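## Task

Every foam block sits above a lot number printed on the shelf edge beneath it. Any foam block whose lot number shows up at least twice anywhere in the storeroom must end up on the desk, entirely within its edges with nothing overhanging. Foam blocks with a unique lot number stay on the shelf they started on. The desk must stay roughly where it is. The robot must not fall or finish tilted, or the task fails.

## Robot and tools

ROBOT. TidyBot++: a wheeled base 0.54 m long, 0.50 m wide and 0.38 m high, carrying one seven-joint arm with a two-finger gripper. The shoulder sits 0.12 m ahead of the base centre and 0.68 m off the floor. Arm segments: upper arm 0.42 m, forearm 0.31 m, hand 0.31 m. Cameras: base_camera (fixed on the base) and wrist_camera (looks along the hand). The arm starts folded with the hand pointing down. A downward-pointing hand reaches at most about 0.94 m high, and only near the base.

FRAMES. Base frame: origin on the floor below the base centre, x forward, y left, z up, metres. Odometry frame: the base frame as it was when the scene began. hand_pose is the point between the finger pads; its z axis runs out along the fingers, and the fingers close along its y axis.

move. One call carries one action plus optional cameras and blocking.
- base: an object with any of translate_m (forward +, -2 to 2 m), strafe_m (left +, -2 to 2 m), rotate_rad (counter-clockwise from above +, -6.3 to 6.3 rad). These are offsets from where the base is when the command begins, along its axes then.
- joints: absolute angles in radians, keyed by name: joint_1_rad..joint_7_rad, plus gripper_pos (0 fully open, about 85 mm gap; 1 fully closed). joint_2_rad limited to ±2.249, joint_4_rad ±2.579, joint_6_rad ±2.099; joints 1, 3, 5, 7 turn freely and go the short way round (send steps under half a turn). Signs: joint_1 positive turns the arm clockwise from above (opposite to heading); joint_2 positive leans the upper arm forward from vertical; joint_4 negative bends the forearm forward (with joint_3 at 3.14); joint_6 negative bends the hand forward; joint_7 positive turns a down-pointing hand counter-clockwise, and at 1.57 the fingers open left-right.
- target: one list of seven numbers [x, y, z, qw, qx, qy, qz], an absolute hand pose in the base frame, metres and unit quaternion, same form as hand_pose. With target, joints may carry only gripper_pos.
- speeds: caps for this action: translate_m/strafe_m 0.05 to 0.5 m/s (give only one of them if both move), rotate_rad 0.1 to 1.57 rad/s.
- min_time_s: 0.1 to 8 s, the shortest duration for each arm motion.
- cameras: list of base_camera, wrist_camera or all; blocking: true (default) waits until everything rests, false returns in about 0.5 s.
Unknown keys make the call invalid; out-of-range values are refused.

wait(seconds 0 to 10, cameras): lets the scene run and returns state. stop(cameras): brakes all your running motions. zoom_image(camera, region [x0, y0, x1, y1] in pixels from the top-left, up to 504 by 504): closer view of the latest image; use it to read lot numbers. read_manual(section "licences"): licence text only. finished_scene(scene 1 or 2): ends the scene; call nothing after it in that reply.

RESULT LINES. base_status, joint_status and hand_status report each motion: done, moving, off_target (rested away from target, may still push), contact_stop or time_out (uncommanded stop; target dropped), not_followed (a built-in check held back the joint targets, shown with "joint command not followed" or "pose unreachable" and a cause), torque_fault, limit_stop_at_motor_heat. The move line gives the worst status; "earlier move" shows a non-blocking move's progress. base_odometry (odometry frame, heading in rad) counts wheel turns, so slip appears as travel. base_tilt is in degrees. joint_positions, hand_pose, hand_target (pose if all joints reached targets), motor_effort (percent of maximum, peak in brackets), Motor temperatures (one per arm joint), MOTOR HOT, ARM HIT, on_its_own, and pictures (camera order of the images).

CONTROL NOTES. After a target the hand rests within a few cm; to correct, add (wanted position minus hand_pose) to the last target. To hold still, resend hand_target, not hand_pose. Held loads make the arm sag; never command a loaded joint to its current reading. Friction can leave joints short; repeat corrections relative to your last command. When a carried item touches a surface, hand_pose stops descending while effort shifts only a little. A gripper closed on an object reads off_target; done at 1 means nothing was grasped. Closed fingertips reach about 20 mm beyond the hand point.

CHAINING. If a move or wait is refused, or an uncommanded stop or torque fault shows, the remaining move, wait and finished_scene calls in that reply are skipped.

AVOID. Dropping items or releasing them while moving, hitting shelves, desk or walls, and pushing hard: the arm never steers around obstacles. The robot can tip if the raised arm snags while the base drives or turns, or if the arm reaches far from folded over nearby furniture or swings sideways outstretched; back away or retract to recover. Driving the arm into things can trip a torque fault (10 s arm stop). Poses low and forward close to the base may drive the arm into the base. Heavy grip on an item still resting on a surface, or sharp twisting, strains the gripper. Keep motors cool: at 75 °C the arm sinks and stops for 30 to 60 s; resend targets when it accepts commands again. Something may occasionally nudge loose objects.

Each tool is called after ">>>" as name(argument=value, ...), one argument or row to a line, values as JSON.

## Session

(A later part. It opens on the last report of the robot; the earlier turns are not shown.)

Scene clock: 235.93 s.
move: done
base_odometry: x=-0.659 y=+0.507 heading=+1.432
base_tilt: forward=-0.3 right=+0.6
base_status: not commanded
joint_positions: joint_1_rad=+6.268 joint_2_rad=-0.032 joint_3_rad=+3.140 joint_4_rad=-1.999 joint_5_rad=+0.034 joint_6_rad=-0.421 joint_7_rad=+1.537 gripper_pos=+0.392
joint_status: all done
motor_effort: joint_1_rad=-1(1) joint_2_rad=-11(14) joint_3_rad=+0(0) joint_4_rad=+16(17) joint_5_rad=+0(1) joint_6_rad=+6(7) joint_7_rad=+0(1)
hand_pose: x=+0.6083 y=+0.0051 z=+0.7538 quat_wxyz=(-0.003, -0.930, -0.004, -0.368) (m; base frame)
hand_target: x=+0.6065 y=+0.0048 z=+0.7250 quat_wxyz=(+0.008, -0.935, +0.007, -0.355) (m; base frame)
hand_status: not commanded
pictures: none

>>> move(
  joints={"gripper_pos": 0.0},
)

>>> move(
  joints={"joint_2_rad": -0.2, "joint_4_rad": -1.85, "joint_6_rad": -0.6},
  min_time_s=1.2,
  cameras=["wrist_camera"],
)

>>> move(
  base={"strafe_m": 0.75, "translate_m": -0.08},
  joints={"joint_1_rad": 4.8, "joint_2_rad": -0.9, "joint_4_rad": -2.5, "joint_6_rad": -0.5},
  cameras=["wrist_camera"],
)

Scene clock: 237.40 s.
move: done
base_odometry: x=-0.659 y=+0.507 heading=+1.432
base_tilt: forward=-0.3 right=+0.6
base_status: not commanded
joint_positions: joint_1_rad=+6.268 joint_2_rad=-0.017 joint_3_rad=+3.140 joint_4_rad=-2.008 joint_5_rad=+0.034 joint_6_rad=-0.421 joint_7_rad=+1.537 gripper_pos=+0.000
joint_status: all done
motor_effort: joint_1_rad=+0(1) joint_2_rad=-16(17) joint_3_rad=+0(0) joint_4_rad=+18(18) joint_5_rad=+1(1) joint_6_rad=+6(7) joint_7_rad=+0(1)
hand_pose: x=+0.6062 y=+0.0051 z=+0.7422 quat_wxyz=(-0.003, -0.934, -0.004, -0.357) (m; base frame)
hand_target: x=+0.6065 y=+0.0048 z=+0.7250 quat_wxyz=(+0.008, -0.935, +0.007, -0.355) (m; base frame)
hand_status: not commanded
pictures: none

Scene clock: 239.20 s.
move: done
base_odometry: x=-0.659 y=+0.507 heading=+1.432
base_tilt: forward=-0.3 right=+0.6
base_status: not commanded
joint_positions: joint_1_rad=+6.268 joint_2_rad=-0.191 joint_3_rad=+3.140 joint_4_rad=-1.873 joint_5_rad=+0.034 joint_6_rad=-0.546 joint_7_rad=+1.537 gripper_pos=+0.000
joint_status: all done
motor_effort: joint_1_rad=-1(1) joint_2_rad=-12(17) joint_3_rad=+0(1) joint_4_rad=+19(19) joint_5_rad=+1(1) joint_6_rad=+7(8) joint_7_rad=+0(1)
hand_pose: x=+0.5980 y=+0.0038 z=+0.8699 quat_wxyz=(-0.003, -0.897, -0.001, -0.441) (m; base frame)
hand_target: x=+0.5910 y=+0.0067 z=+0.8738 quat_wxyz=(+0.011, -0.902, +0.003, -0.431) (m; base frame)
hand_status: not commanded
pictures: wrist_camera
Images, in order (width x height): wrist_camera 644x476.

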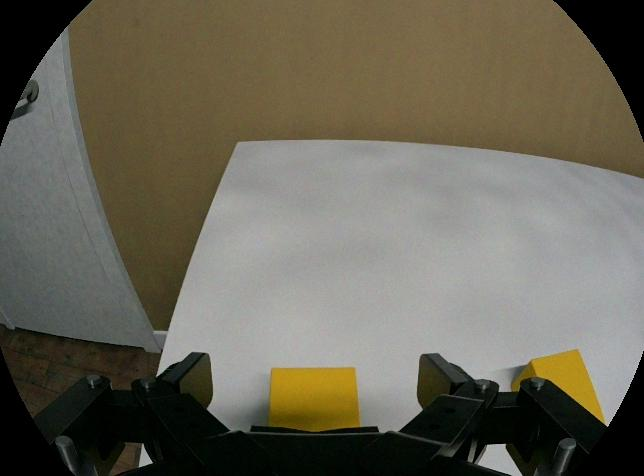

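Scene clock: 242.20 s.
move: done
base_odometry: x=-1.413 y=+0.532 heading=+1.432
base_tilt: forward=-0.4 right=+0.6
base_status: done
joint_positions: joint_1_rad=+4.818 joint_2_rad=-0.877 joint_3_rad=+3.141 joint_4_rad=-2.457 joint_5_rad=+0.034 joint_6_rad=-0.546 joint_7_rad=+1.537 gripper_pos=+0.000
joint_status: all done
motor_effort: joint_1_rad=+0(2) joint_2_rad=+6(14) joint_3_rad=+1(2) joint_4_rad=+19(20) joint_5_rad=+1(1) joint_6_rad=+8(9) joint_7_rad=+0(1)
hand_pose: x=+0.1499 y=+0.2536 z=+0.7843 quat_wxyz=(+0.321, -0.654, -0.579, -0.366) (m; base frame)
hand_target: x=+0.1354 y=+0.2529 z=+0.7771 quat_wxyz=(+0.344, -0.642, -0.583, -0.360) (m; base frame)
hand_status: not commanded
pictures: wrist_camera
Images, in order (width x height): wrist_camera 644x476.

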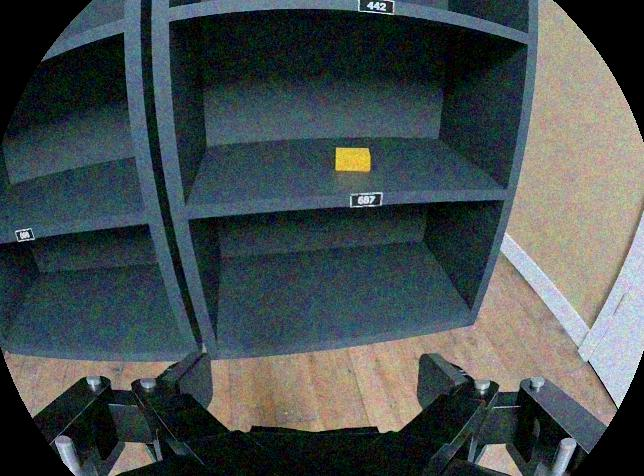

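>>> zoom_image(
  camera="wrist_camera",
  region=[346, 188, 388, 212],
)

Scaled by 12.000.

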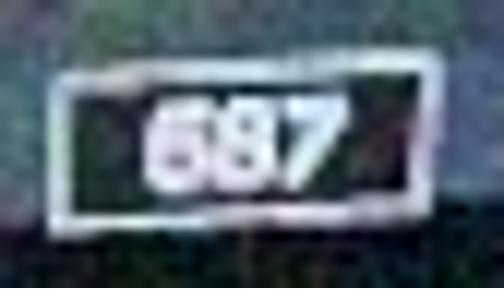

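>>> zoom_image(
  camera="wrist_camera",
  region=[10, 224, 44, 246],
)

>>> zoom_image(
  camera="wrist_camera",
  region=[355, 0, 399, 18],
)

Scaled by 14.824.

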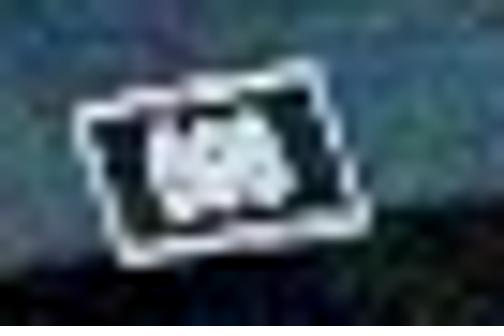

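Scaled by 11.455.

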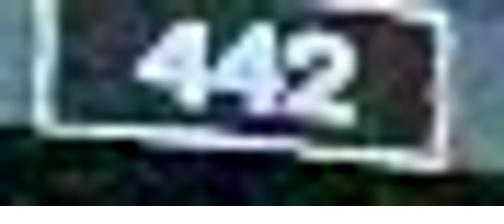

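>>> move(
  base={"translate_m": -0.45, "strafe_m": 0.1},
  joints={"joint_1_rad": 4.72},
  cameras=["wrist_camera"],
)

Scene clock: 245.00 s.
move: done
base_odometry: x=-1.575 y=+0.100 heading=+1.431
base_tilt: forward=-0.3 right=+0.6
base_status: done
joint_positions: joint_1_rad=+4.733 joint_2_rad=-0.879 joint_3_rad=+3.141 joint_4_rad=-2.457 joint_5_rad=+0.033 joint_6_rad=-0.546 joint_7_rad=+1.537 gripper_pos=+0.000
joint_status: all done
motor_effort: joint_1_rad=+0(1) joint_2_rad=+6(7) joint_3_rad=+1(2) joint_4_rad=+20(20) joint_5_rad=+1(1) joint_6_rad=+7(9) joint_7_rad=+0(1)
hand_pose: x=+0.1280 y=+0.2551 z=+0.7845 quat_wxyz=(+0.337, -0.628, -0.607, -0.352) (m; base frame)
hand_target: x=+0.1151 y=+0.2534 z=+0.7771 quat_wxyz=(+0.358, -0.618, -0.608, -0.346) (m; base frame)
hand_status: not commanded
pictures: wrist_camera
Images, in order (width x height): wrist_camera 644x476.

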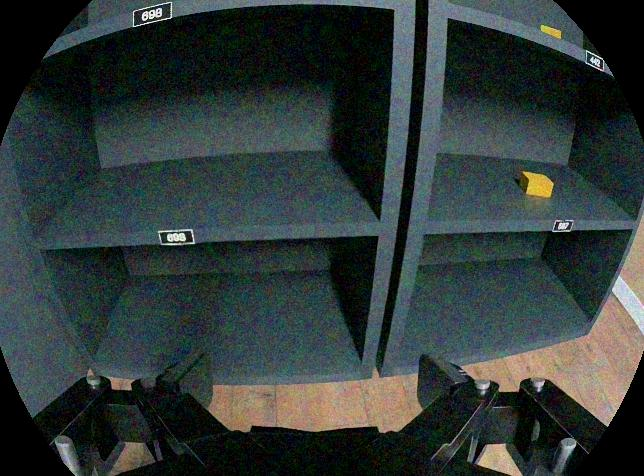

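>>> zoom_image(
  camera="wrist_camera",
  region=[154, 224, 200, 250],
)

Scaled by 10.957.

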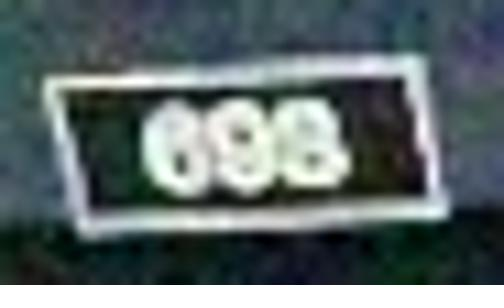

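>>> finished_scene(
  scene=2,
)

The scene is finished: the task was done.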